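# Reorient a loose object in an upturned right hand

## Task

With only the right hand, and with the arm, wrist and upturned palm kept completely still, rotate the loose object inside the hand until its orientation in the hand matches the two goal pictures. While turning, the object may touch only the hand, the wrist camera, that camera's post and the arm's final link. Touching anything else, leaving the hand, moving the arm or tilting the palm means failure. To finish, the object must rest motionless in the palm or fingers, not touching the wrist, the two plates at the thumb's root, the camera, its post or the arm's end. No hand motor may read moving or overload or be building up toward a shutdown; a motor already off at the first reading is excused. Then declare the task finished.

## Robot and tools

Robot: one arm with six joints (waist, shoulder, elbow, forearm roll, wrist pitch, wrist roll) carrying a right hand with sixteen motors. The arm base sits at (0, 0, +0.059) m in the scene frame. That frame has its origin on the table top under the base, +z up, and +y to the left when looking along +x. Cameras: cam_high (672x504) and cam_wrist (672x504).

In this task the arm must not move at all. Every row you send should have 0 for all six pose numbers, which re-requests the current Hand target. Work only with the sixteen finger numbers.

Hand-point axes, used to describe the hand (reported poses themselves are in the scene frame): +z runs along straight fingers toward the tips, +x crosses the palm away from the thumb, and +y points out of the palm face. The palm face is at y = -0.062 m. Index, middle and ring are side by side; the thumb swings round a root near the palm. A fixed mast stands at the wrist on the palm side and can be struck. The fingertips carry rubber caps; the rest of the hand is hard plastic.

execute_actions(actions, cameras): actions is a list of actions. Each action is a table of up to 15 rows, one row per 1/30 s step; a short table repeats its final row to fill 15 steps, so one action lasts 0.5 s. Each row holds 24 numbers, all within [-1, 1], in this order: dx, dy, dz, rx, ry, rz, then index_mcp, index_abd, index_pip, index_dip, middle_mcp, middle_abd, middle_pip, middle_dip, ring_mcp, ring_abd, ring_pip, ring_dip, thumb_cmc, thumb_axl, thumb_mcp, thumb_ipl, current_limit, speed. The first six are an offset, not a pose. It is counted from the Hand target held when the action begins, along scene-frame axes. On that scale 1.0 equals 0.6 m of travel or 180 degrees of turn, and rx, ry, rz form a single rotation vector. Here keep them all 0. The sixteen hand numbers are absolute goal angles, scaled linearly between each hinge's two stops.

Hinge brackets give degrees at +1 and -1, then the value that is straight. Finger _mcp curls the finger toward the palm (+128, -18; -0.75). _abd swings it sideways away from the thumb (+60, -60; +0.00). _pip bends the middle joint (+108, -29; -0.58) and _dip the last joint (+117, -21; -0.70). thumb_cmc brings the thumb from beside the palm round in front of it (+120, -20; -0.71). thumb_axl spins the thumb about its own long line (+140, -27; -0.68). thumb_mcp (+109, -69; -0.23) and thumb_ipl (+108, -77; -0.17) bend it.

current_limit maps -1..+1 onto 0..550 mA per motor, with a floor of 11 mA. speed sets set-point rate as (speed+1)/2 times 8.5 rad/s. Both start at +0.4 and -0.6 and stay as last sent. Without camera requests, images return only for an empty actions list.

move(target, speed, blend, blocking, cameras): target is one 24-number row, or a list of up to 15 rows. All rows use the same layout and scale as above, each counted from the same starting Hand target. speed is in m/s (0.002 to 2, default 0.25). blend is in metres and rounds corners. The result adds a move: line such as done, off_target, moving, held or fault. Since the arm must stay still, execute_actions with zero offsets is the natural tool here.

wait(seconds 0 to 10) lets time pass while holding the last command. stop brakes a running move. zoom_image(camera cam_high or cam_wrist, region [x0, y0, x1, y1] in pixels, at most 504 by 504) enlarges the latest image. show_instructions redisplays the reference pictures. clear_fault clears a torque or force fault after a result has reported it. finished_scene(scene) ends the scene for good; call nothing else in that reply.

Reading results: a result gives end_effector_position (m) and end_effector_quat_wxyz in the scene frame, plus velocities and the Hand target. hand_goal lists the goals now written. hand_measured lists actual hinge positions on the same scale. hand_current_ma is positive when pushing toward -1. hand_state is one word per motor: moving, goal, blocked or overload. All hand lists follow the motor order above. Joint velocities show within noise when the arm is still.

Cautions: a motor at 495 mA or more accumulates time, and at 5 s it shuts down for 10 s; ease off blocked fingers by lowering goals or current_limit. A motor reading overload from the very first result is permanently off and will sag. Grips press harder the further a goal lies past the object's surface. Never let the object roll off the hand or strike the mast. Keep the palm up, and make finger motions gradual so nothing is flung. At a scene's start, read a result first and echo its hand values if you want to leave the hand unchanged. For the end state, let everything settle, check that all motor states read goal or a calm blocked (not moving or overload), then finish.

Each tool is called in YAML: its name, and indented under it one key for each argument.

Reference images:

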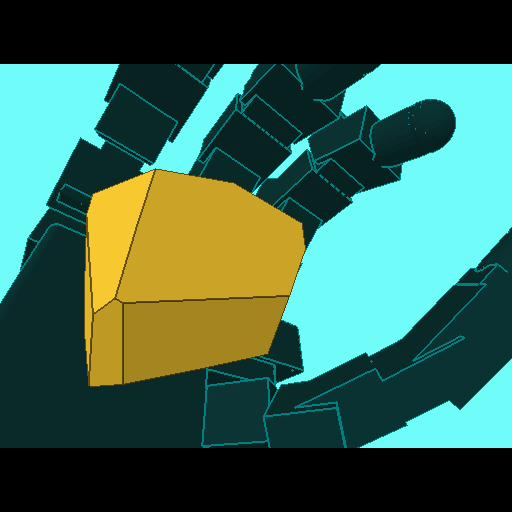

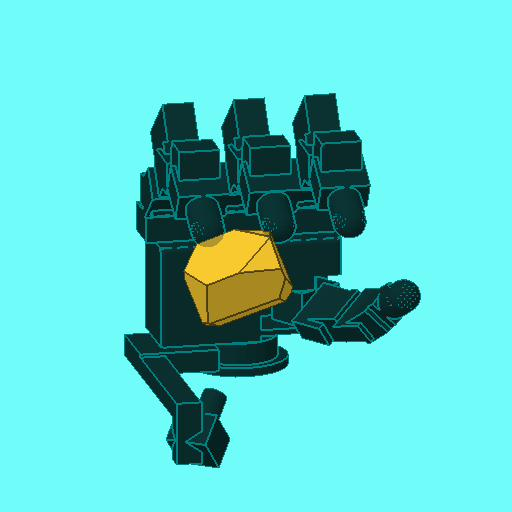

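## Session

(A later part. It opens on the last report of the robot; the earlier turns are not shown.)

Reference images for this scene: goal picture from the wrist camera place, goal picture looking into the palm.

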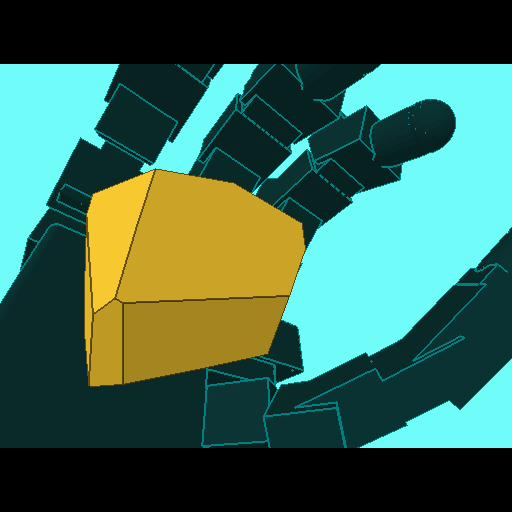

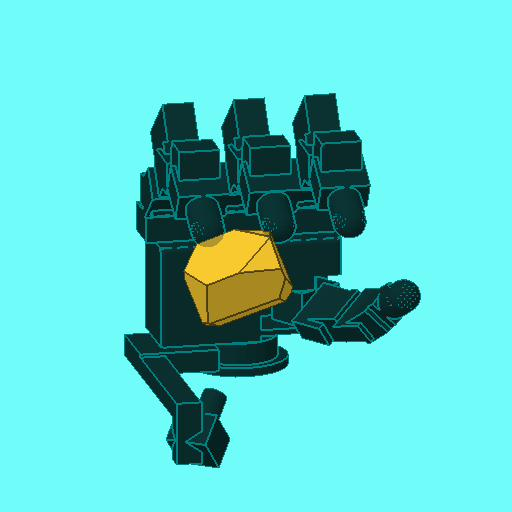

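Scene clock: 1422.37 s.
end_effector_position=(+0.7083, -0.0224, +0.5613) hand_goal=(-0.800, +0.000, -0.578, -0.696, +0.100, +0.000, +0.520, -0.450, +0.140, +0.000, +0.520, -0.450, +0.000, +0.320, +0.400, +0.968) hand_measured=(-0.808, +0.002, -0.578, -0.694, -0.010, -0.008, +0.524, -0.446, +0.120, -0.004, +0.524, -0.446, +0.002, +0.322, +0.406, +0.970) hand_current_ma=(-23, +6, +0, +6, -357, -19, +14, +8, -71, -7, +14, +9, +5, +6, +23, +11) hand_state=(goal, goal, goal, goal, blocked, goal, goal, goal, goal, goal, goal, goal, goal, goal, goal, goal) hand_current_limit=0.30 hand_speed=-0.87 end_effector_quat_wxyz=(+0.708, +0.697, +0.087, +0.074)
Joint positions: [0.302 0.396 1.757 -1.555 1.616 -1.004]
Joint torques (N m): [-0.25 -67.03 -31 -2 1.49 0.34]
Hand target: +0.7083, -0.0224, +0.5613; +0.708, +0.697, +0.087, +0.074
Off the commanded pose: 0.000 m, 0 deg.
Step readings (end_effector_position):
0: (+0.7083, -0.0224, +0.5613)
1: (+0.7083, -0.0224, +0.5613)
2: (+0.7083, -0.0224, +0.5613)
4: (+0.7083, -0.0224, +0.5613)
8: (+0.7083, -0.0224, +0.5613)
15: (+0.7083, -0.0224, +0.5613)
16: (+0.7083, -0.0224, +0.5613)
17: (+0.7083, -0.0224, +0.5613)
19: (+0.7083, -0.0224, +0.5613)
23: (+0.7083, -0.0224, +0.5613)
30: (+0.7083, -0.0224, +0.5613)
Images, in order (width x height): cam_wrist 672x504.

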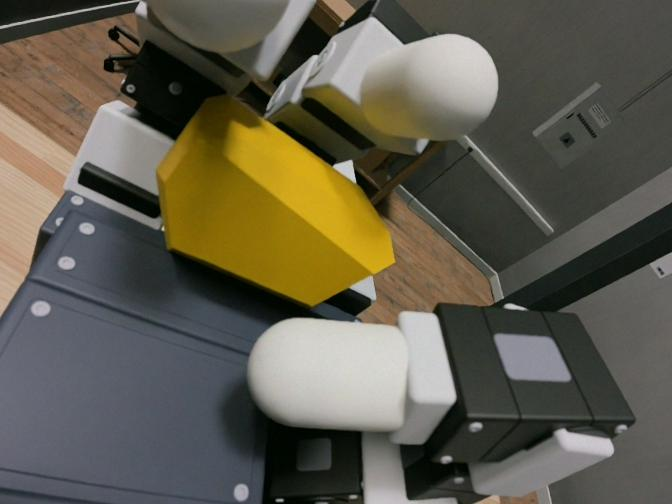

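execute_actions:
  actions:
    - [[0,0,0,0,0,0,-0.8,0,-0.578,-0.696,0.1,0,0.52,-0.45,0.2,0,0.52,-0.45,0,0.32,0.4,0.968,0.55,-0.87]]
    - [[0,0,0,0,0,0,-0.8,0,-0.578,-0.696,0.1,0,0.52,-0.45,0.26,0,0.52,-0.45,0,0.32,0.4,0.968,0.55,-0.87]]
  cameras: ["cam_wrist"]

Scene clock: 1467.40 s.
end_effector_position=(+0.7083, -0.0224, +0.5613) hand_goal=(-0.800, +0.000, -0.578, -0.696, +0.100, +0.000, +0.520, -0.450, +0.260, +0.000, +0.520, -0.450, +0.000, +0.320, +0.400, +0.968) hand_measured=(-0.808, +0.002, -0.578, -0.694, +0.004, -0.008, +0.524, -0.446, +0.234, -0.002, +0.524, -0.446, +0.002, +0.322, +0.406, +0.970) hand_current_ma=(-23, +6, +0, +6, -426, -23, +14, +8, -93, -3, +8, +9, +5, +6, +23, +11) hand_state=(goal, goal, goal, goal, blocked, goal, goal, goal, blocked, goal, goal, goal, goal, goal, goal, goal) hand_current_limit=0.55 hand_speed=-0.87 end_effector_quat_wxyz=(+0.708, +0.697, +0.087, +0.074)
Joint positions: [0.302 0.396 1.757 -1.555 1.616 -1.004]
Joint torques (N m): [-0.4 -66.91 -31.03 -1.95 1.46 0.3]
Hand target: +0.7083, -0.0224, +0.5613; +0.708, +0.697, +0.087, +0.074
Off the commanded pose: 0.000 m, 0 deg.
Step readings (end_effector_position):
0: (+0.7083, -0.0224, +0.5613)
1: (+0.7083, -0.0224, +0.5613)
2: (+0.7083, -0.0224, +0.5613)
4: (+0.7083, -0.0224, +0.5613)
8: (+0.7083, -0.0224, +0.5613)
15: (+0.7083, -0.0224, +0.5613)
16: (+0.7083, -0.0224, +0.5613)
17: (+0.7083, -0.0224, +0.5613)
19: (+0.7083, -0.0224, +0.5613)
23: (+0.7083, -0.0224, +0.5613)
30: (+0.7083, -0.0224, +0.5613)
Images, in order (width x height): cam_wrist 672x504.

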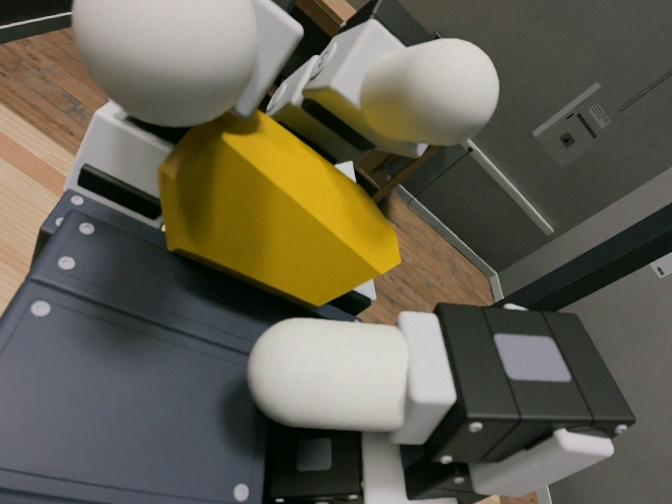

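execute_actions:
  actions:
    - [[0,0,0,0,0,0,-0.8,0,-0.578,-0.696,-0.15,0,0.45,-0.45,0,0,0.45,-0.45,0,0.32,0.4,0.968,0.3,-0.8]]
    - [[0,0,0,0,0,0,-0.8,0,-0.578,-0.696,-0.323,0,0.406,-0.3,-0.25,0,0.406,-0.3,0,0.32,0.4,0.968,0.3,-0.75]]
    - [[0,0,0,0,0,0,-0.8,0,-0.578,-0.696,-0.323,0,0.406,0.1,-0.323,0,0.406,0,0,0.32,0.4,0.968,0.3,-0.75]]
  cameras: ["cam_wrist"]

Scene clock: 1492.50 s.
end_effector_position=(+0.7083, -0.0224, +0.5613) hand_goal=(-0.800, +0.000, -0.578, -0.696, -0.324, +0.000, +0.406, +0.100, -0.324, +0.000, +0.406, +0.000, +0.000, +0.320, +0.400, +0.968) hand_measured=(-0.808, +0.002, -0.578, -0.694, -0.328, -0.002, +0.408, +0.098, -0.328, -0.002, +0.408, -0.002, +0.002, +0.322, +0.406, +0.970) hand_current_ma=(-23, +6, +0, +6, -11, -6, +7, -6, -12, -3, +7, -6, +5, +6, +23, +11) hand_state=(goal, goal, goal, goal, goal, goal, goal, goal, goal, goal, goal, goal, goal, goal, goal, goal) hand_current_limit=0.30 hand_speed=-0.75 end_effector_quat_wxyz=(+0.708, +0.697, +0.087, +0.074)
Joint positions: [0.302 0.396 1.757 -1.555 1.616 -1.004]
Joint torques (N m): [-0.14 -67.05 -31.03 -2.02 1.49 0.32]
Hand target: +0.7083, -0.0224, +0.5613; +0.708, +0.697, +0.087, +0.074
Off the commanded pose: 0.000 m, 0 deg.
Step readings (end_effector_position):
0: (+0.7083, -0.0224, +0.5613)
1: (+0.7083, -0.0224, +0.5613)
2: (+0.7083, -0.0224, +0.5613)
4: (+0.7083, -0.0224, +0.5613)
8: (+0.7083, -0.0224, +0.5613)
15: (+0.7083, -0.0224, +0.5613)
16: (+0.7083, -0.0224, +0.5613)
17: (+0.7083, -0.0224, +0.5613)
19: (+0.7083, -0.0224, +0.5613)
23: (+0.7083, -0.0224, +0.5613)
30: (+0.7083, -0.0224, +0.5613)
31: (+0.7083, -0.0224, +0.5613)
32: (+0.7083, -0.0224, +0.5613)
34: (+0.7083, -0.0224, +0.5613)
38: (+0.7083, -0.0224, +0.5613)
45: (+0.7083, -0.0224, +0.5613)
Images, in order (width x height): cam_wrist 672x504.

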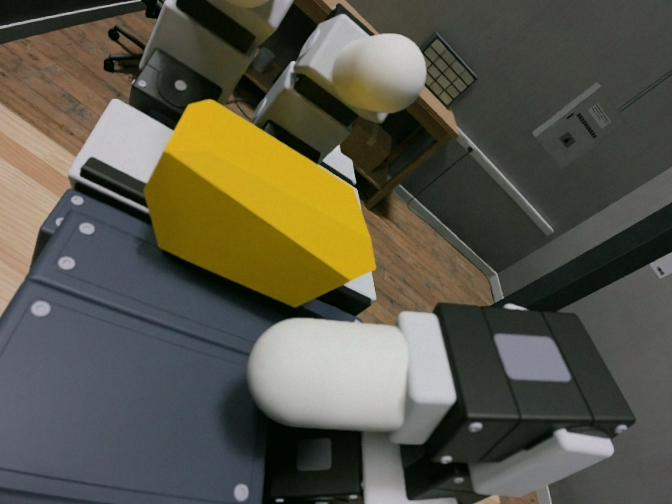

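execute_actions:
  actions:
    - [[0,0,0,0,0,0,-0.8,0,-0.578,-0.696,-0.323,0,0.406,0.193,-0.323,0,0.406,0.193,0,0.32,0.4,0.968,0.3,-0.8]]
    - [[0,0,0,0,0,0,-0.8,0,-0.578,-0.696,-0.301,0,0.519,0.057,-0.301,0,0.519,0.057,0,0.32,0.4,0.968,0.3,-0.85]]
    - [[0,0,0,0,0,0,-0.8,0,-0.578,-0.696,-0.266,0,0.612,-0.072,-0.28,0,0.58,-0.03,0,0.32,0.4,0.968,0.3,-0.85]]
  cameras: ["cam_wrist"]

Scene clock: 1498.77 s.
end_effector_position=(+0.7083, -0.0224, +0.5613) hand_goal=(-0.800, +0.000, -0.578, -0.696, -0.266, +0.000, +0.612, -0.072, -0.280, +0.000, +0.580, -0.030, +0.000, +0.320, +0.400, +0.968) hand_measured=(-0.808, +0.002, -0.578, -0.694, -0.278, -0.002, +0.610, -0.068, -0.294, -0.002, +0.578, -0.026, +0.002, +0.322, +0.406, +0.970) hand_current_ma=(-23, +6, +0, +6, -44, -6, -4, +9, -50, -3, -4, +9, +5, +6, +23, +11) hand_state=(goal, goal, goal, goal, goal, goal, goal, goal, goal, goal, goal, goal, goal, goal, goal, goal) hand_current_limit=0.30 hand_speed=-0.85 end_effector_quat_wxyz=(+0.708, +0.697, +0.087, +0.074)
Joint positions: [0.302 0.396 1.757 -1.555 1.616 -1.004]
Joint torques (N m): [-0.21 -66.99 -31.05 -2.02 1.49 0.32]
Hand target: +0.7083, -0.0224, +0.5613; +0.708, +0.697, +0.087, +0.074
Off the commanded pose: 0.000 m, 0 deg.
Step readings (end_effector_position):
0: (+0.7083, -0.0224, +0.5613)
1: (+0.7083, -0.0224, +0.5613)
2: (+0.7083, -0.0224, +0.5613)
4: (+0.7083, -0.0224, +0.5613)
8: (+0.7083, -0.0224, +0.5613)
15: (+0.7083, -0.0224, +0.5613)
16: (+0.7083, -0.0224, +0.5613)
17: (+0.7083, -0.0224, +0.5613)
19: (+0.7083, -0.0224, +0.5613)
23: (+0.7083, -0.0224, +0.5613)
30: (+0.7083, -0.0224, +0.5613)
31: (+0.7083, -0.0224, +0.5613)
32: (+0.7083, -0.0224, +0.5613)
34: (+0.7083, -0.0224, +0.5613)
38: (+0.7083, -0.0224, +0.5613)
45: (+0.7083, -0.0224, +0.5613)
Images, in order (width x height): cam_wrist 672x504.

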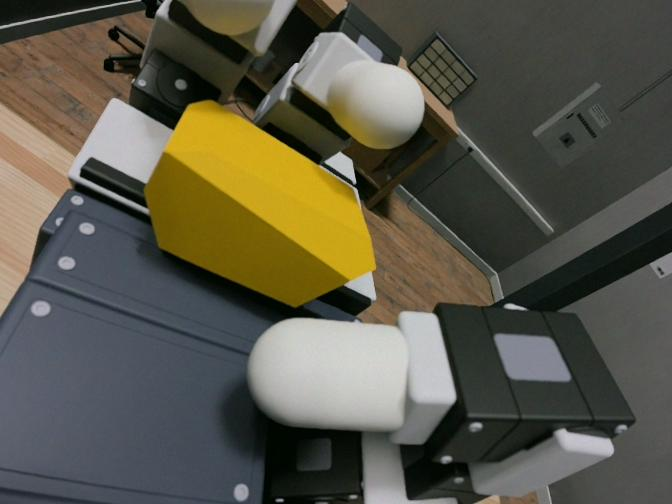

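execute_actions:
  actions:
    - [[0,0,0,0,0,0,-0.8,0,-0.578,-0.696,-0.221,0,0.688,-0.196,-0.24,0,0.65,-0.13,0,0.32,0.4,0.968,0.3,-0.85]]
    - [[0,0,0,0,0,0,-0.8,0,-0.578,-0.696,-0.166,0,0.743,-0.309,-0.2,0,0.71,-0.24,0,0.32,0.4,0.968,0.3,-0.85]]
  cameras: ["cam_wrist"]

Scene clock: 1503.43 s.
end_effector_position=(+0.7083, -0.0224, +0.5613) hand_goal=(-0.800, +0.000, -0.578, -0.696, -0.166, +0.000, +0.742, -0.310, -0.200, +0.000, +0.710, -0.240, +0.000, +0.320, +0.400, +0.968) hand_measured=(-0.808, +0.002, -0.578, -0.694, -0.178, -0.002, +0.740, -0.306, -0.212, -0.002, +0.708, -0.236, +0.002, +0.322, +0.406, +0.970) hand_current_ma=(-23, +6, +0, +6, -37, -6, -2, +9, -43, -3, -2, +9, +5, +6, +23, +11) hand_state=(goal, goal, goal, goal, goal, goal, goal, goal, goal, goal, goal, goal, goal, goal, goal, goal) hand_current_limit=0.30 hand_speed=-0.85 end_effector_quat_wxyz=(+0.708, +0.697, +0.087, +0.074)
Joint positions: [0.302 0.396 1.757 -1.555 1.616 -1.004]
Joint torques (N m): [-0.31 -66.95 -31.05 -2 1.48 0.32]
Hand target: +0.7083, -0.0224, +0.5613; +0.708, +0.697, +0.087, +0.074
Off the commanded pose: 0.000 m, 0 deg.
Step readings (end_effector_position):
0: (+0.7083, -0.0224, +0.5613)
1: (+0.7083, -0.0224, +0.5613)
2: (+0.7083, -0.0224, +0.5613)
4: (+0.7083, -0.0224, +0.5613)
8: (+0.7083, -0.0224, +0.5613)
15: (+0.7083, -0.0224, +0.5613)
16: (+0.7083, -0.0224, +0.5613)
17: (+0.7083, -0.0224, +0.5613)
19: (+0.7083, -0.0224, +0.5613)
23: (+0.7083, -0.0224, +0.5613)
30: (+0.7083, -0.0224, +0.5613)
Images, in order (width x height): cam_wrist 672x504.

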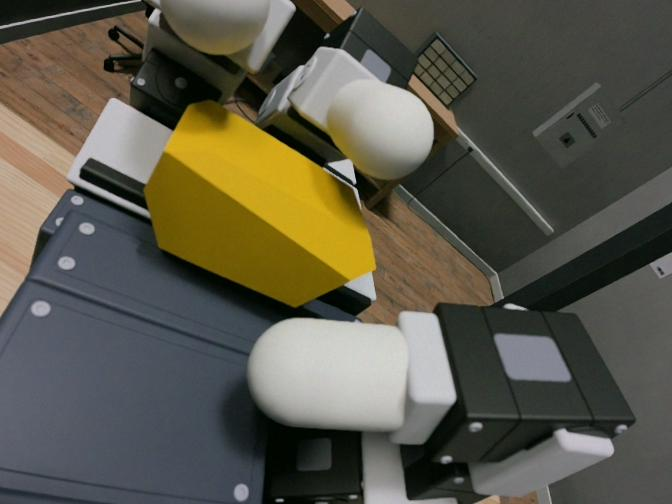

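execute_actions:
  actions:
    - [[0,0,0,0,0,0,-0.8,0,-0.578,-0.696,-0.266,0,0.612,-0.072,-0.28,0,0.58,-0.03,0,0.32,0.4,0.968,0.3,-0.75]]
    - [[0,0,0,0,0,0,-0.8,0,-0.578,-0.696,-0.33,0,0.35,0.193,-0.323,0,0.406,0.193,0,0.32,0.4,0.968,0.3,-0.75]]
    - [[0,0,0,0,0,0,-0.8,0,-0.578,-0.696,-0.285,0,0.216,0.63,-0.323,0,0.35,0.193,0,0.32,0.4,0.968,0.3,-0.75]]
    - [[0,0,0,0,0,0,-0.8,0,-0.578,-0.696,-0.279,0,0.356,0.486,-0.323,0,0.35,0.193,0,0.32,0.4,0.968,0.3,-0.82]]
  cameras: ["cam_wrist"]

Scene clock: 1521.20 s.
end_effector_position=(+0.7083, -0.0224, +0.5613) hand_goal=(-0.800, +0.000, -0.578, -0.696, -0.280, +0.000, +0.356, +0.486, -0.324, +0.000, +0.350, +0.192, +0.000, +0.320, +0.400, +0.968) hand_measured=(-0.808, +0.002, -0.578, -0.694, -0.294, -0.002, +0.354, +0.490, -0.328, -0.002, +0.352, +0.190, +0.002, +0.322, +0.406, +0.970) hand_current_ma=(-23, +6, +0, +6, -49, -6, -5, +9, -12, -3, +7, -6, +5, +6, +23, +11) hand_state=(goal, goal, goal, goal, goal, goal, goal, goal, goal, goal, goal, goal, goal, goal, goal, goal) hand_current_limit=0.30 hand_speed=-0.82 end_effector_quat_wxyz=(+0.708, +0.697, +0.087, +0.074)
Joint positions: [0.302 0.396 1.757 -1.555 1.616 -1.004]
Joint torques (N m): [-0.04 -66.89 -31.05 -2 1.49 0.31]
Hand target: +0.7083, -0.0224, +0.5613; +0.708, +0.697, +0.087, +0.074
Off the commanded pose: 0.000 m, 0 deg.
Step readings (end_effector_position):
0: (+0.7083, -0.0224, +0.5613)
1: (+0.7083, -0.0224, +0.5613)
2: (+0.7083, -0.0224, +0.5613)
4: (+0.7083, -0.0224, +0.5613)
8: (+0.7083, -0.0224, +0.5613)
15: (+0.7083, -0.0224, +0.5613)
16: (+0.7083, -0.0224, +0.5613)
17: (+0.7083, -0.0224, +0.5613)
19: (+0.7083, -0.0224, +0.5613)
23: (+0.7083, -0.0224, +0.5613)
30: (+0.7083, -0.0224, +0.5613)
31: (+0.7083, -0.0224, +0.5613)
32: (+0.7083, -0.0224, +0.5613)
34: (+0.7083, -0.0224, +0.5613)
38: (+0.7083, -0.0224, +0.5613)
45: (+0.7083, -0.0224, +0.5613)
46: (+0.7083, -0.0224, +0.5613)
47: (+0.7083, -0.0224, +0.5613)
49: (+0.7083, -0.0224, +0.5613)
53: (+0.7083, -0.0224, +0.5613)
60: (+0.7083, -0.0224, +0.5613)
Images, in order (width x height): cam_wrist 672x504.

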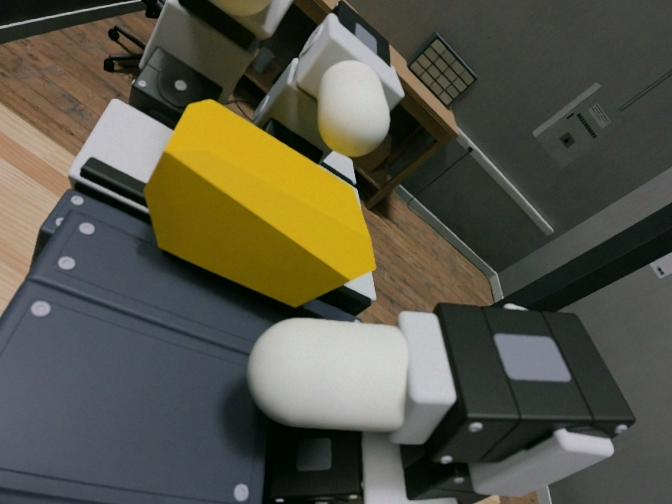

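execute_actions:
  actions:
    - [[0,0,0,0,0,0,-0.8,0,-0.578,-0.696,-0.256,0,0.469,0.349,-0.323,0,0.35,0.193,0,0.32,0.4,0.968,0.3,-0.85]]
    - [[0,0,0,0,0,0,-0.8,0,-0.578,-0.696,-0.223,0,0.558,0.226,-0.323,0,0.35,0.193,0,0.32,0.4,0.968,0.3,-0.85]]
  cameras: ["cam_wrist"]

Scene clock: 1525.70 s.
end_effector_position=(+0.7083, -0.0224, +0.5613) hand_goal=(-0.800, +0.000, -0.578, -0.696, -0.224, +0.000, +0.558, +0.226, -0.324, +0.000, +0.350, +0.192, +0.000, +0.320, +0.400, +0.968) hand_measured=(-0.808, +0.002, -0.578, -0.694, -0.236, -0.002, +0.556, +0.230, -0.328, -0.002, +0.352, +0.190, +0.002, +0.322, +0.406, +0.970) hand_current_ma=(-23, +6, +0, +6, -43, -6, -4, +9, -12, -3, +7, -6, +5, +6, +23, +11) hand_state=(goal, goal, goal, goal, goal, goal, goal, goal, goal, goal, goal, goal, goal, goal, goal, goal) hand_current_limit=0.30 hand_speed=-0.85 end_effector_quat_wxyz=(+0.708, +0.697, +0.087, +0.074)
Joint positions: [0.302 0.396 1.757 -1.555 1.616 -1.004]
Joint torques (N m): [-0.16 -66.89 -30.92 -2.03 1.5 0.31]
Hand target: +0.7083, -0.0224, +0.5613; +0.708, +0.697, +0.087, +0.074
Off the commanded pose: 0.000 m, 0 deg.
Step readings (end_effector_position):
0: (+0.7083, -0.0224, +0.5613)
1: (+0.7083, -0.0224, +0.5613)
2: (+0.7083, -0.0224, +0.5613)
4: (+0.7083, -0.0224, +0.5613)
8: (+0.7083, -0.0224, +0.5613)
15: (+0.7083, -0.0224, +0.5613)
16: (+0.7083, -0.0224, +0.5613)
17: (+0.7083, -0.0224, +0.5613)
19: (+0.7083, -0.0224, +0.5613)
23: (+0.7083, -0.0224, +0.5613)
30: (+0.7083, -0.0224, +0.5613)
Images, in order (width x height): cam_wrist 672x504.

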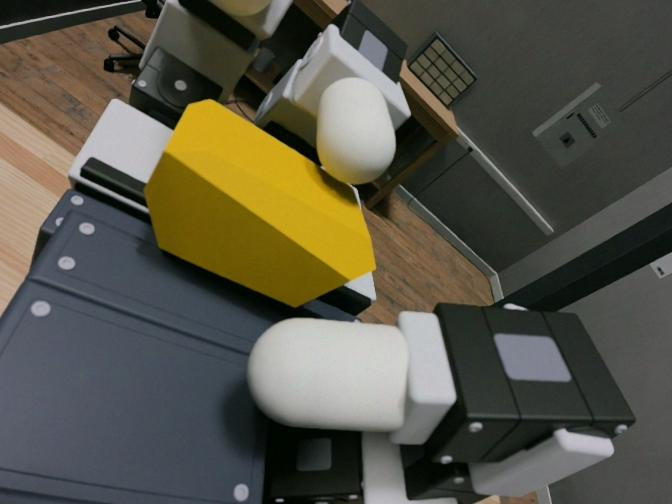

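execute_actions:
  actions:
    - [[0,0,0,0,0,0,-0.8,0,-0.578,-0.696,-0.179,0,0.629,0.109,-0.323,0,0.35,0.193,0,0.32,0.4,0.968,0.3,-0.87]]
    - [[0,0,0,0,0,0,-0.8,0,-0.578,-0.696,-0.179,0,0.629,0.109,-0.323,0,0.35,0.193,0,0.32,0.4,0.968,0.3,-0.87]]
  cameras: ["cam_wrist"]

execute_actions:
  actions:
    - [[0,0,0,0,0,0,-0.8,0,-0.578,-0.696,-0.123,0,0.682,-0.003,-0.323,0,0.35,0.193,0,0.32,0.4,0.968,0.3,-0.87]]
    - [[0,0,0,0,0,0,-0.8,0,-0.578,-0.696,-0.123,0,0.682,-0.003,-0.323,0,0.35,0.193,0,0.32,0.4,0.968,0.3,-0.87]]
  cameras: ["cam_wrist"]

Scene clock: 1531.17 s.
end_effector_position=(+0.7083, -0.0224, +0.5613) hand_goal=(-0.800, +0.000, -0.578, -0.696, -0.180, +0.000, +0.628, +0.108, -0.324, +0.000, +0.350, +0.192, +0.000, +0.320, +0.400, +0.968) hand_measured=(-0.808, +0.002, -0.578, -0.694, -0.192, -0.002, +0.626, +0.112, -0.328, -0.002, +0.352, +0.190, +0.002, +0.322, +0.406, +0.970) hand_current_ma=(-23, +6, +0, +6, -40, -6, -3, +9, -12, -3, +7, -6, +5, +6, +23, +11) hand_state=(goal, goal, goal, goal, goal, goal, goal, goal, goal, goal, goal, goal, goal, goal, goal, goal) hand_current_limit=0.30 hand_speed=-0.87 end_effector_quat_wxyz=(+0.708, +0.697, +0.087, +0.074)
Joint positions: [0.302 0.396 1.757 -1.555 1.616 -1.004]
Joint torques (N m): [-0.01 -67.06 -30.99 -2 1.52 0.29]
Hand target: +0.7083, -0.0224, +0.5613; +0.708, +0.697, +0.087, +0.074
Off the commanded pose: 0.000 m, 0 deg.
Step readings (end_effector_position):
0: (+0.7083, -0.0224, +0.5613)
1: (+0.7083, -0.0224, +0.5613)
2: (+0.7083, -0.0224, +0.5613)
4: (+0.7083, -0.0224, +0.5613)
8: (+0.7083, -0.0224, +0.5613)
15: (+0.7083, -0.0224, +0.5613)
16: (+0.7083, -0.0224, +0.5613)
17: (+0.7083, -0.0224, +0.5613)
19: (+0.7083, -0.0224, +0.5613)
23: (+0.7083, -0.0224, +0.5613)
30: (+0.7083, -0.0224, +0.5613)
Images, in order (width x height): cam_wrist 672x504.

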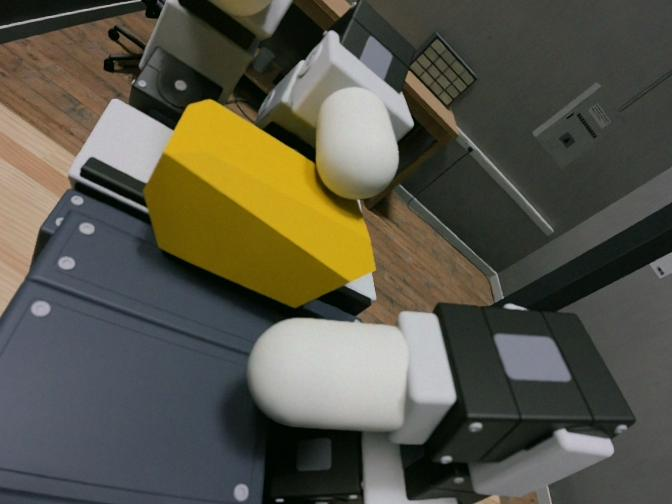

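Scene clock: 1532.37 s.
end_effector_position=(+0.7083, -0.0224, +0.5613) hand_goal=(-0.800, +0.000, -0.578, -0.696, -0.124, +0.000, +0.682, -0.004, -0.324, +0.000, +0.350, +0.192, +0.000, +0.320, +0.400, +0.968) hand_measured=(-0.808, +0.002, -0.578, -0.694, -0.134, -0.002, +0.680, +0.000, -0.328, -0.002, +0.352, +0.190, +0.002, +0.322, +0.406, +0.970) hand_current_ma=(-23, +6, +0, +6, -36, -6, -2, +9, -12, -3, +7, -6, +5, +6, +23, +11) hand_state=(goal, goal, goal, goal, goal, goal, goal, goal, goal, goal, goal, goal, goal, goal, goal, goal) hand_current_limit=0.30 hand_speed=-0.87 end_effector_quat_wxyz=(+0.708, +0.697, +0.087, +0.074)
Joint positions: [0.302 0.396 1.757 -1.555 1.616 -1.004]
Joint torques (N m): [-0.38 -67.09 -31.01 -2 1.52 0.29]
Hand target: +0.7083, -0.0224, +0.5613; +0.708, +0.697, +0.087, +0.074
Off the commanded pose: 0.000 m, 0 deg.
Step readings (end_effector_position):
0: (+0.7083, -0.0224, +0.5613)
1: (+0.7083, -0.0224, +0.5613)
2: (+0.7083, -0.0224, +0.5613)
4: (+0.7083, -0.0224, +0.5613)
8: (+0.7083, -0.0224, +0.5613)
15: (+0.7083, -0.0224, +0.5613)
16: (+0.7083, -0.0224, +0.5613)
17: (+0.7083, -0.0224, +0.5613)
19: (+0.7083, -0.0224, +0.5613)
23: (+0.7083, -0.0224, +0.5613)
30: (+0.7083, -0.0224, +0.5613)
Images, in order (width x height): cam_wrist 672x504.

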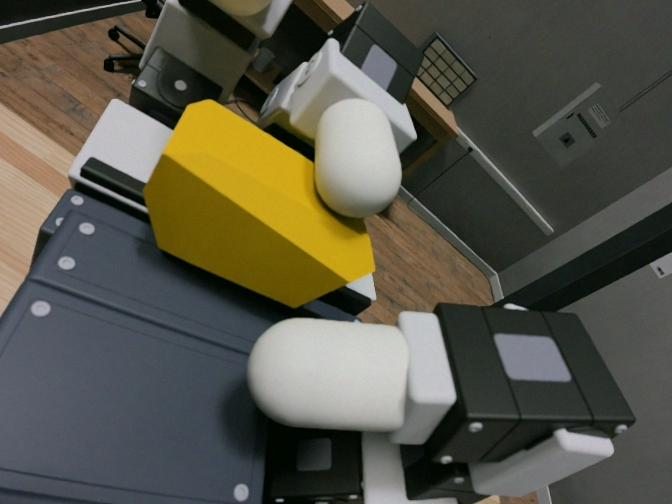

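wait:
  seconds: 0
  cameras: ["all"]

zoom_image:
  camera: "cam_high"
  region: [270, 170, 380, 280]

zoom_image:
  camera: "cam_wrist"
  region: [130, 80, 400, 320]

Scene clock: 1538.40 s.
end_effector_position=(+0.7083, -0.0224, +0.5613) hand_goal=(-0.800, +0.000, -0.578, -0.696, -0.124, +0.000, +0.682, -0.004, -0.324, +0.000, +0.350, +0.192, +0.000, +0.320, +0.400, +0.968) hand_measured=(-0.808, +0.002, -0.578, -0.694, -0.134, -0.002, +0.680, +0.000, -0.328, -0.002, +0.352, +0.190, +0.002, +0.322, +0.406, +0.970) hand_current_ma=(-23, +6, +0, +6, -36, -6, -2, +9, -12, -3, +7, -6, +5, +6, +23, +11) hand_state=(goal, goal, goal, goal, goal, goal, goal, goal, goal, goal, goal, goal, goal, goal, goal, goal) hand_current_limit=0.30 hand_speed=-0.87 end_effector_quat_wxyz=(+0.708, +0.697, +0.087, +0.074)
Joint positions: [0.302 0.396 1.757 -1.555 1.616 -1.004]
Joint torques (N m): [-0.05 -66.96 -31.03 -2.01 1.48 0.31]
Hand target: +0.7083, -0.0224, +0.5613; +0.708, +0.697, +0.087, +0.074
Off the commanded pose: 0.000 m, 0 deg.

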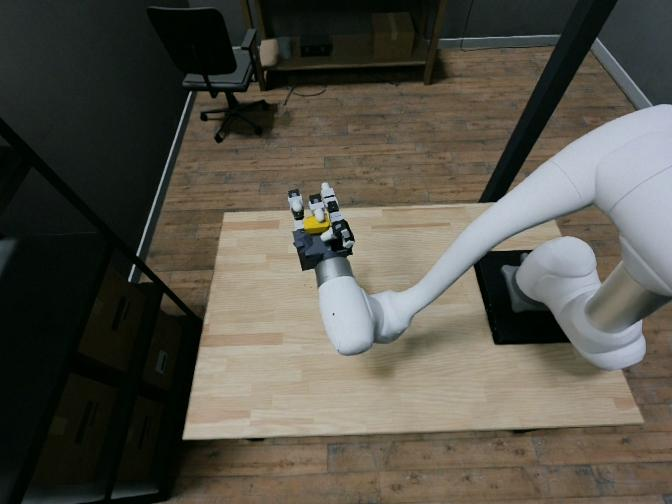

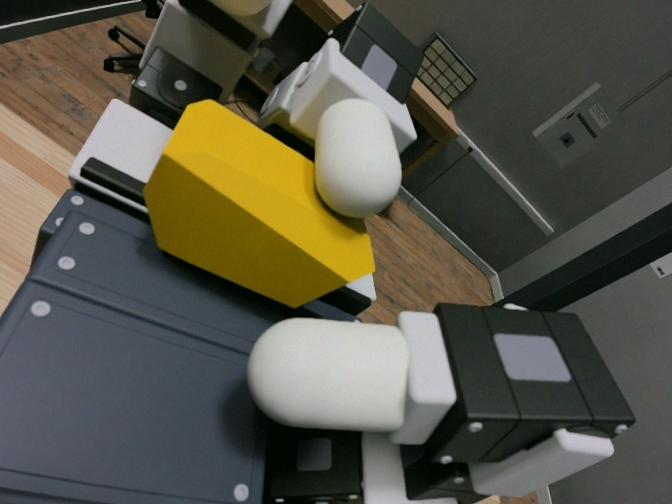

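Scaled by 4.582.

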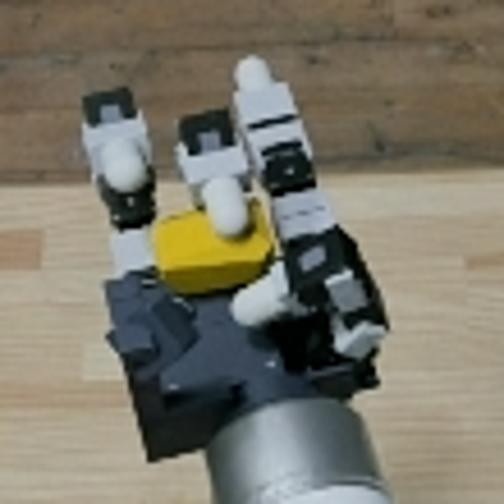

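Scaled by 1.867.

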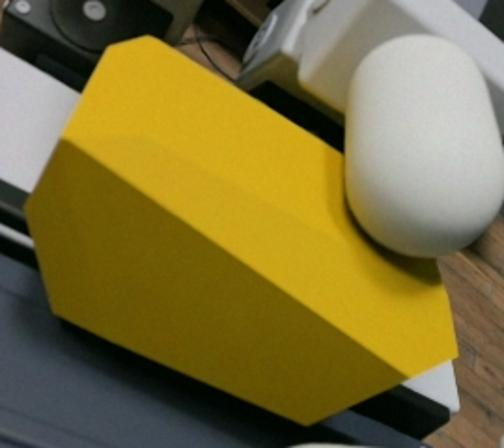

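execute_actions:
  actions:
    - [[0,0,0,0,0,0,-0.8,0,-0.578,-0.696,-0.223,0,0.558,0.226,-0.323,0,0.35,0.193,0,0.32,0.4,0.968,0.3,-0.75]]
    - [[0,0,0,0,0,0,-0.8,0,-0.578,-0.696,-0.279,0,0.356,0.486,-0.323,0,0.35,0.193,0,0.32,0.4,0.968,0.3,-0.75]]
    - [[0,0,0,0,0,0,-0.8,0,-0.578,-0.696,-0.4,0,0.3,0.6,-0.323,0,0.35,0.193,0,0.32,0.4,0.968,0.3,-0.8]]
    - [[0,0,0,0,0,0,-0.8,0,-0.578,-0.696,-0.419,0,0.371,0.619,-0.323,0,0.35,0.193,0,0.32,0.4,0.968,0.3,-0.85]]
    - [[0,0,0,0,0,0,-0.8,0,-0.578,-0.696,-0.412,0,0.512,0.471,-0.323,0,0.35,0.193,0,0.32,0.4,0.968,0.3,-0.86]]
  cameras: ["cam_wrist"]

Scene clock: 1584.03 s.
end_effector_position=(+0.7083, -0.0224, +0.5613) hand_goal=(-0.800, +0.000, -0.578, -0.696, -0.412, +0.000, +0.512, +0.470, -0.324, +0.000, +0.350, +0.192, +0.000, +0.320, +0.400, +0.968) hand_measured=(-0.808, +0.002, -0.578, -0.694, -0.424, -0.002, +0.510, +0.474, -0.328, -0.002, +0.352, +0.190, +0.002, +0.322, +0.406, +0.970) hand_current_ma=(-23, +6, +0, +6, -41, -6, -5, +9, -12, -3, +7, -6, +5, +6, +23, +11) hand_state=(goal, goal, goal, goal, goal, goal, goal, goal, goal, goal, goal, goal, goal, goal, goal, goal) hand_current_limit=0.30 hand_speed=-0.86 end_effector_quat_wxyz=(+0.708, +0.697, +0.087, +0.074)
Joint positions: [0.302 0.396 1.757 -1.555 1.616 -1.004]
Joint torques (N m): [-0.3 -66.92 -31.05 -2.01 1.52 0.33]
Hand target: +0.7083, -0.0224, +0.5613; +0.708, +0.697, +0.087, +0.074
Off the commanded pose: 0.000 m, 0 deg.
Step readings (end_effector_position):
0: (+0.7083, -0.0224, +0.5613)
1: (+0.7083, -0.0224, +0.5613)
2: (+0.7083, -0.0224, +0.5613)
4: (+0.7083, -0.0224, +0.5613)
8: (+0.7083, -0.0224, +0.5613)
15: (+0.7083, -0.0224, +0.5613)
16: (+0.7083, -0.0224, +0.5613)
17: (+0.7083, -0.0224, +0.5613)
19: (+0.7083, -0.0224, +0.5613)
23: (+0.7083, -0.0224, +0.5613)
30: (+0.7083, -0.0224, +0.5613)
31: (+0.7083, -0.0224, +0.5613)
32: (+0.7083, -0.0224, +0.5613)
34: (+0.7083, -0.0224, +0.5613)
38: (+0.7083, -0.0224, +0.5613)
45: (+0.7083, -0.0224, +0.5613)
46: (+0.7083, -0.0224, +0.5613)
47: (+0.7083, -0.0224, +0.5613)
49: (+0.7083, -0.0224, +0.5613)
53: (+0.7083, -0.0224, +0.5613)
60: (+0.7083, -0.0224, +0.5613)
61: (+0.7083, -0.0224, +0.5613)
62: (+0.7083, -0.0224, +0.5613)
64: (+0.7083, -0.0224, +0.5613)
68: (+0.7083, -0.0224, +0.5613)
75: (+0.7083, -0.0224, +0.5613)
Images, in order (width x height): cam_wrist 672x504.

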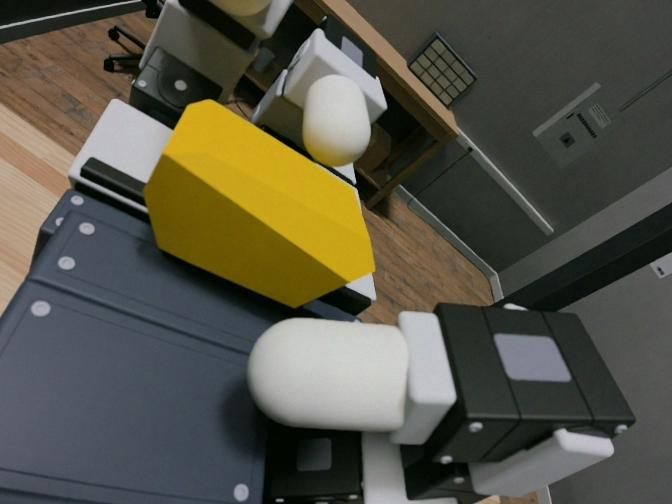

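execute_actions:
  actions:
    - [[0,0,0,0,0,0,-0.8,0,-0.578,-0.696,-0.39,0,0.629,0.332,-0.323,0,0.35,0.193,0,0.32,0.4,0.968,0.3,-0.87]]
    - [[0,0,0,0,0,0,-0.8,0,-0.578,-0.696,-0.39,0,0.629,0.332,-0.323,0,0.35,0.193,0,0.32,0.4,0.968,0.3,-0.87]]
  cameras: ["cam_wrist"]

execute_actions:
  actions:
    - [[0,0,0,0,0,0,-0.8,0,-0.578,-0.696,-0.355,0,0.727,0.197,-0.323,0,0.35,0.193,0,0.32,0.4,0.968,0.3,-0.87]]
    - [[0,0,0,0,0,0,-0.8,0,-0.578,-0.696,-0.355,0,0.727,0.197,-0.323,0,0.35,0.193,0,0.32,0.4,0.968,0.3,-0.87]]
  cameras: ["cam_wrist"]

Scene clock: 1588.80 s.
end_effector_position=(+0.7083, -0.0224, +0.5613) hand_goal=(-0.800, +0.000, -0.578, -0.696, -0.390, +0.000, +0.628, +0.332, -0.324, +0.000, +0.350, +0.192, +0.000, +0.320, +0.400, +0.968) hand_measured=(-0.808, +0.002, -0.578, -0.694, -0.404, -0.002, +0.620, +0.334, -0.328, -0.002, +0.352, +0.190, +0.002, +0.322, +0.406, +0.970) hand_current_ma=(-23, +6, +0, +6, -51, -6, -20, +6, -12, -3, +7, -6, +5, +6, +23, +11) hand_state=(goal, goal, goal, goal, goal, goal, goal, goal, goal, goal, goal, goal, goal, goal, goal, goal) hand_current_limit=0.30 hand_speed=-0.87 end_effector_quat_wxyz=(+0.708, +0.697, +0.087, +0.074)
Joint positions: [0.302 0.396 1.757 -1.555 1.616 -1.004]
Joint torques (N m): [-0.25 -67.04 -31.03 -2.04 1.53 0.31]
Hand target: +0.7083, -0.0224, +0.5613; +0.708, +0.697, +0.087, +0.074
Off the commanded pose: 0.000 m, 0 deg.
Step readings (end_effector_position):
0: (+0.7083, -0.0224, +0.5613)
1: (+0.7083, -0.0224, +0.5613)
2: (+0.7083, -0.0224, +0.5613)
4: (+0.7083, -0.0224, +0.5613)
8: (+0.7083, -0.0224, +0.5613)
15: (+0.7083, -0.0224, +0.5613)
16: (+0.7083, -0.0224, +0.5613)
17: (+0.7083, -0.0224, +0.5613)
19: (+0.7083, -0.0224, +0.5613)
23: (+0.7083, -0.0224, +0.5613)
30: (+0.7083, -0.0224, +0.5613)
Images, in order (width x height): cam_wrist 672x504.

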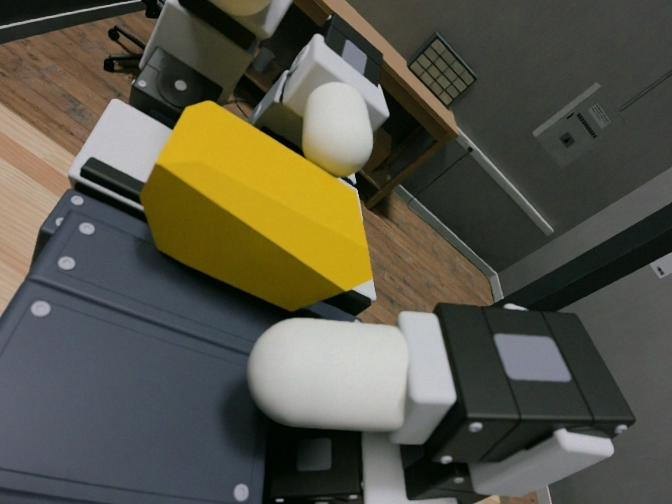

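Scene clock: 1590.00 s.
end_effector_position=(+0.7083, -0.0224, +0.5613) hand_goal=(-0.800, +0.000, -0.578, -0.696, -0.356, +0.000, +0.726, +0.196, -0.324, +0.000, +0.350, +0.192, +0.000, +0.320, +0.400, +0.968) hand_measured=(-0.808, +0.002, -0.578, -0.694, -0.386, -0.002, +0.698, +0.192, -0.328, -0.002, +0.352, +0.190, +0.002, +0.322, +0.406, +0.970) hand_current_ma=(-23, +6, +0, +6, -117, -6, -96, -10, -12, -3, +7, -6, +5, +6, +23, +11) hand_state=(goal, goal, goal, goal, blocked, goal, blocked, goal, goal, goal, goal, goal, goal, goal, goal, goal) hand_current_limit=0.30 hand_speed=-0.87 end_effector_quat_wxyz=(+0.708, +0.697, +0.087, +0.074)
Joint positions: [0.302 0.396 1.757 -1.555 1.616 -1.004]
Joint torques (N m): [-0.3 -67.09 -31.03 -2.01 1.49 0.32]
Hand target: +0.7083, -0.0224, +0.5613; +0.708, +0.697, +0.087, +0.074
Off the commanded pose: 0.000 m, 0 deg.
Step readings (end_effector_position):
0: (+0.7083, -0.0224, +0.5613)
1: (+0.7083, -0.0224, +0.5613)
2: (+0.7083, -0.0224, +0.5613)
4: (+0.7083, -0.0224, +0.5613)
8: (+0.7083, -0.0224, +0.5613)
15: (+0.7083, -0.0224, +0.5613)
16: (+0.7083, -0.0224, +0.5613)
17: (+0.7083, -0.0224, +0.5613)
19: (+0.7083, -0.0224, +0.5613)
23: (+0.7083, -0.0224, +0.5613)
30: (+0.7083, -0.0224, +0.5613)
Images, in order (width x height): cam_wrist 672x504.

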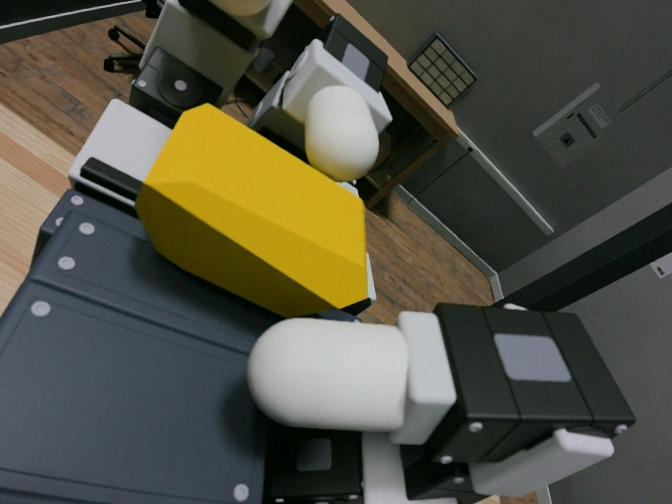

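execute_actions:
  actions:
    - [[0,0,0,0,0,0,-0.8,0,-0.578,-0.696,-0.308,0,0.809,0.067,-0.323,0,0.35,0.193,0,0.32,0.4,0.968,0.3,-0.88]]
    - [[0,0,0,0,0,0,-0.8,0,-0.578,-0.696,-0.308,0,0.809,0.067,-0.323,0,0.35,0.193,0,0.32,0.4,0.968,0.3,-0.88]]
  cameras: ["cam_wrist"]

execute_actions:
  actions:
    - [[0,0,0,0,0,0,-0.8,0,-0.578,-0.696,-0.248,0,0.873,-0.061,-0.323,0,0.35,0.193,0,0.32,0.4,0.968,0.3,-0.88]]
    - [[0,0,0,0,0,0,-0.8,0,-0.578,-0.696,-0.248,0,0.873,-0.061,-0.323,0,0.35,0.193,0,0.32,0.4,0.968,0.3,-0.88]]
  cameras: ["cam_wrist"]

Scene clock: 1597.27 s.
end_effector_position=(+0.7083, -0.0224, +0.5613) hand_goal=(-0.800, +0.000, -0.578, -0.696, -0.308, +0.000, +0.808, +0.066, -0.324, +0.000, +0.350, +0.192, +0.000, +0.320, +0.400, +0.968) hand_measured=(-0.808, +0.002, -0.578, -0.694, -0.348, -0.002, +0.760, +0.056, -0.328, -0.002, +0.352, +0.190, +0.002, +0.322, +0.406, +0.970) hand_current_ma=(-23, +6, +0, +6, -156, -6, -183, -33, -12, -3, +7, -6, +5, +6, +23, +11) hand_state=(goal, goal, goal, goal, blocked, goal, blocked, goal, goal, goal, goal, goal, goal, goal, goal, goal) hand_current_limit=0.30 hand_speed=-0.88 end_effector_quat_wxyz=(+0.708, +0.697, +0.087, +0.074)
Joint positions: [0.302 0.396 1.757 -1.555 1.616 -1.004]
Joint torques (N m): [-0.36 -67 -31 -2 1.51 0.3]
Hand target: +0.7083, -0.0224, +0.5613; +0.708, +0.697, +0.087, +0.074
Off the commanded pose: 0.000 m, 0 deg.
Step readings (end_effector_position):
0: (+0.7083, -0.0224, +0.5613)
1: (+0.7083, -0.0224, +0.5613)
2: (+0.7083, -0.0224, +0.5613)
4: (+0.7083, -0.0224, +0.5613)
8: (+0.7083, -0.0224, +0.5613)
15: (+0.7083, -0.0224, +0.5613)
16: (+0.7083, -0.0224, +0.5613)
17: (+0.7083, -0.0224, +0.5613)
19: (+0.7083, -0.0224, +0.5613)
23: (+0.7083, -0.0224, +0.5613)
30: (+0.7083, -0.0224, +0.5613)
Images, in order (width x height): cam_wrist 672x504.

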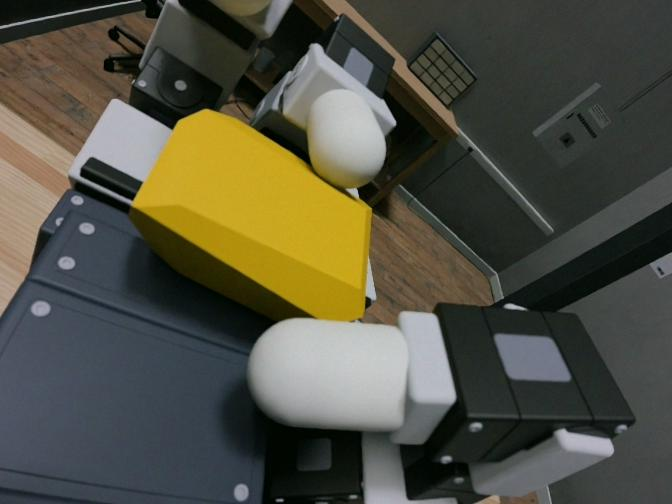

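Scene clock: 1598.47 s.
end_effector_position=(+0.7083, -0.0224, +0.5613) hand_goal=(-0.800, +0.000, -0.578, -0.696, -0.248, +0.000, +0.872, -0.062, -0.324, +0.000, +0.350, +0.192, +0.000, +0.320, +0.400, +0.968) hand_measured=(-0.808, +0.002, -0.578, -0.694, -0.292, -0.002, +0.810, -0.078, -0.328, -0.002, +0.352, +0.190, +0.002, +0.322, +0.406, +0.970) hand_current_ma=(-23, +6, +0, +6, -179, -6, -247, -49, -12, -3, +7, -6, +5, +6, +23, +11) hand_state=(goal, goal, goal, goal, blocked, goal, blocked, goal, goal, goal, goal, goal, goal, goal, goal, goal) hand_current_limit=0.30 hand_speed=-0.88 end_effector_quat_wxyz=(+0.708, +0.697, +0.087, +0.074)
Joint positions: [0.302 0.396 1.757 -1.555 1.616 -1.004]
Joint torques (N m): [-0.36 -67.04 -30.94 -2.03 1.52 0.3]
Hand target: +0.7083, -0.0224, +0.5613; +0.708, +0.697, +0.087, +0.074
Off the commanded pose: 0.000 m, 0 deg.
Step readings (end_effector_position):
0: (+0.7083, -0.0224, +0.5613)
1: (+0.7083, -0.0224, +0.5613)
2: (+0.7083, -0.0224, +0.5613)
4: (+0.7083, -0.0224, +0.5613)
8: (+0.7083, -0.0224, +0.5613)
15: (+0.7083, -0.0224, +0.5613)
16: (+0.7083, -0.0224, +0.5613)
17: (+0.7083, -0.0224, +0.5613)
19: (+0.7083, -0.0224, +0.5613)
23: (+0.7083, -0.0224, +0.5613)
30: (+0.7083, -0.0224, +0.5613)
Images, in order (width x height): cam_wrist 672x504.

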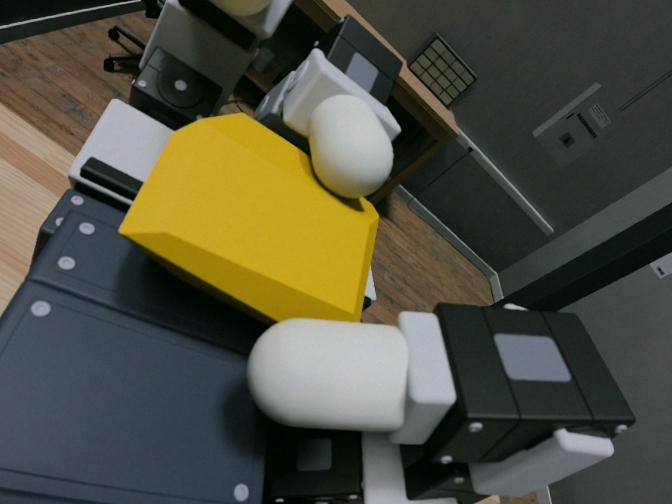

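execute_actions:
  actions:
    - [[0,0,0,0,0,0,-0.8,0,-0.578,-0.696,-0.179,0,0.92,-0.18,-0.323,0,0.35,0.193,0,0.32,0.4,0.968,0.3,-0.88]]
    - [[0,0,0,0,0,0,-0.8,0,-0.578,-0.696,-0.179,0,0.92,-0.18,-0.323,0,0.35,0.193,0,0.32,0.4,0.968,0.3,-0.88]]
  cameras: ["cam_wrist"]

execute_actions:
  actions:
    - [[0,0,0,0,0,0,-0.8,0,-0.578,-0.696,-0.12,0,0.93,-0.24,-0.323,0,0.35,0.193,0,0.32,0.4,0.968,0.3,-0.88]]
    - [[0,0,0,0,0,0,-0.8,0,-0.578,-0.696,-0.12,0,0.93,-0.24,-0.323,0,0.35,0.193,0,0.32,0.4,0.968,0.3,-0.88]]
  cameras: ["cam_wrist"]

Scene clock: 1607.60 s.
end_effector_position=(+0.7083, -0.0224, +0.5613) hand_goal=(-0.800, +0.000, -0.578, -0.696, -0.180, +0.000, +0.920, -0.180, -0.324, +0.000, +0.350, +0.192, +0.000, +0.320, +0.400, +0.968) hand_measured=(-0.808, +0.002, -0.578, -0.694, -0.236, -0.002, +0.840, -0.190, -0.328, -0.002, +0.352, +0.190, +0.002, +0.322, +0.406, +0.970) hand_current_ma=(-23, +6, +0, +6, -230, -6, -325, -34, -12, -3, +7, -6, +5, +6, +23, +11) hand_state=(goal, goal, goal, goal, blocked, goal, blocked, goal, goal, goal, goal, goal, goal, goal, goal, goal) hand_current_limit=0.30 hand_speed=-0.88 end_effector_quat_wxyz=(+0.708, +0.697, +0.087, +0.074)
Joint positions: [0.302 0.396 1.757 -1.555 1.616 -1.004]
Joint torques (N m): [-0.31 -67 -30.95 -2 1.49 0.33]
Hand target: +0.7083, -0.0224, +0.5613; +0.708, +0.697, +0.087, +0.074
Off the commanded pose: 0.000 m, 0 deg.
Step readings (end_effector_position):
0: (+0.7083, -0.0224, +0.5613)
1: (+0.7083, -0.0224, +0.5613)
2: (+0.7083, -0.0224, +0.5613)
4: (+0.7083, -0.0224, +0.5613)
8: (+0.7083, -0.0224, +0.5613)
15: (+0.7083, -0.0224, +0.5613)
16: (+0.7083, -0.0224, +0.5613)
17: (+0.7083, -0.0224, +0.5613)
19: (+0.7083, -0.0224, +0.5613)
23: (+0.7083, -0.0224, +0.5613)
30: (+0.7083, -0.0224, +0.5613)
Images, in order (width x height): cam_wrist 672x504.

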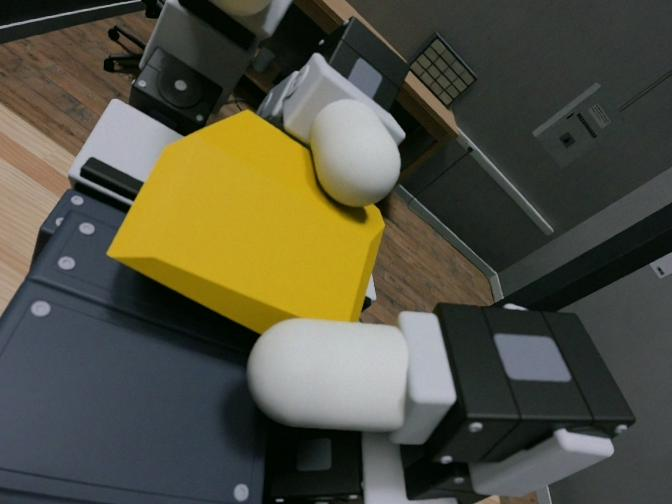

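Scene clock: 1608.80 s.
end_effector_position=(+0.7083, -0.0224, +0.5613) hand_goal=(-0.800, +0.000, -0.578, -0.696, -0.120, +0.000, +0.930, -0.240, -0.324, +0.000, +0.350, +0.192, +0.000, +0.320, +0.400, +0.968) hand_measured=(-0.808, +0.002, -0.578, -0.694, -0.208, -0.002, +0.854, -0.246, -0.328, -0.002, +0.352, +0.190, +0.002, +0.330, +0.406, +0.970) hand_current_ma=(-23, +6, +0, +6, -358, -6, -309, -20, -12, -3, +7, -6, +4, +37, +22, +10) hand_state=(goal, goal, goal, goal, blocked, goal, blocked, goal, goal, goal, goal, goal, goal, goal, goal, goal) hand_current_limit=0.30 hand_speed=-0.88 end_effector_quat_wxyz=(+0.708, +0.697, +0.087, +0.074)
Joint positions: [0.302 0.396 1.757 -1.555 1.616 -1.004]
Joint torques (N m): [-0.12 -66.87 -30.94 -1.98 1.5 0.35]
Hand target: +0.7083, -0.0224, +0.5613; +0.708, +0.697, +0.087, +0.074
Off the commanded pose: 0.000 m, 0 deg.
Step readings (end_effector_position):
0: (+0.7083, -0.0224, +0.5613)
1: (+0.7083, -0.0224, +0.5613)
2: (+0.7083, -0.0224, +0.5613)
4: (+0.7083, -0.0224, +0.5613)
8: (+0.7083, -0.0224, +0.5613)
15: (+0.7083, -0.0224, +0.5613)
16: (+0.7083, -0.0224, +0.5613)
17: (+0.7083, -0.0224, +0.5613)
19: (+0.7083, -0.0224, +0.5613)
23: (+0.7083, -0.0224, +0.5613)
30: (+0.7083, -0.0224, +0.5613)
Images, in order (width x height): cam_wrist 672x504.

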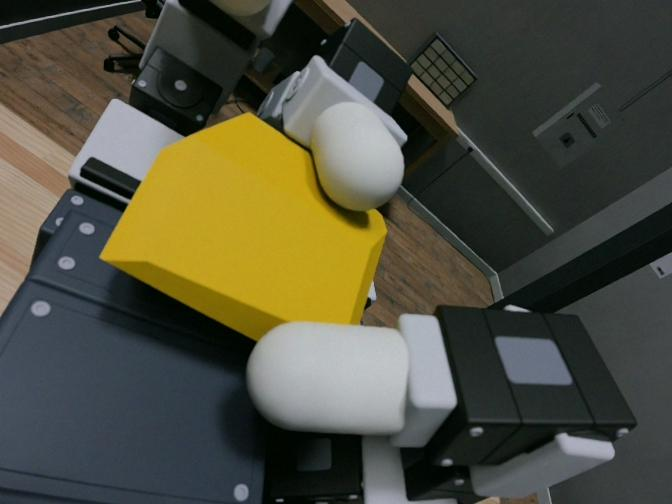

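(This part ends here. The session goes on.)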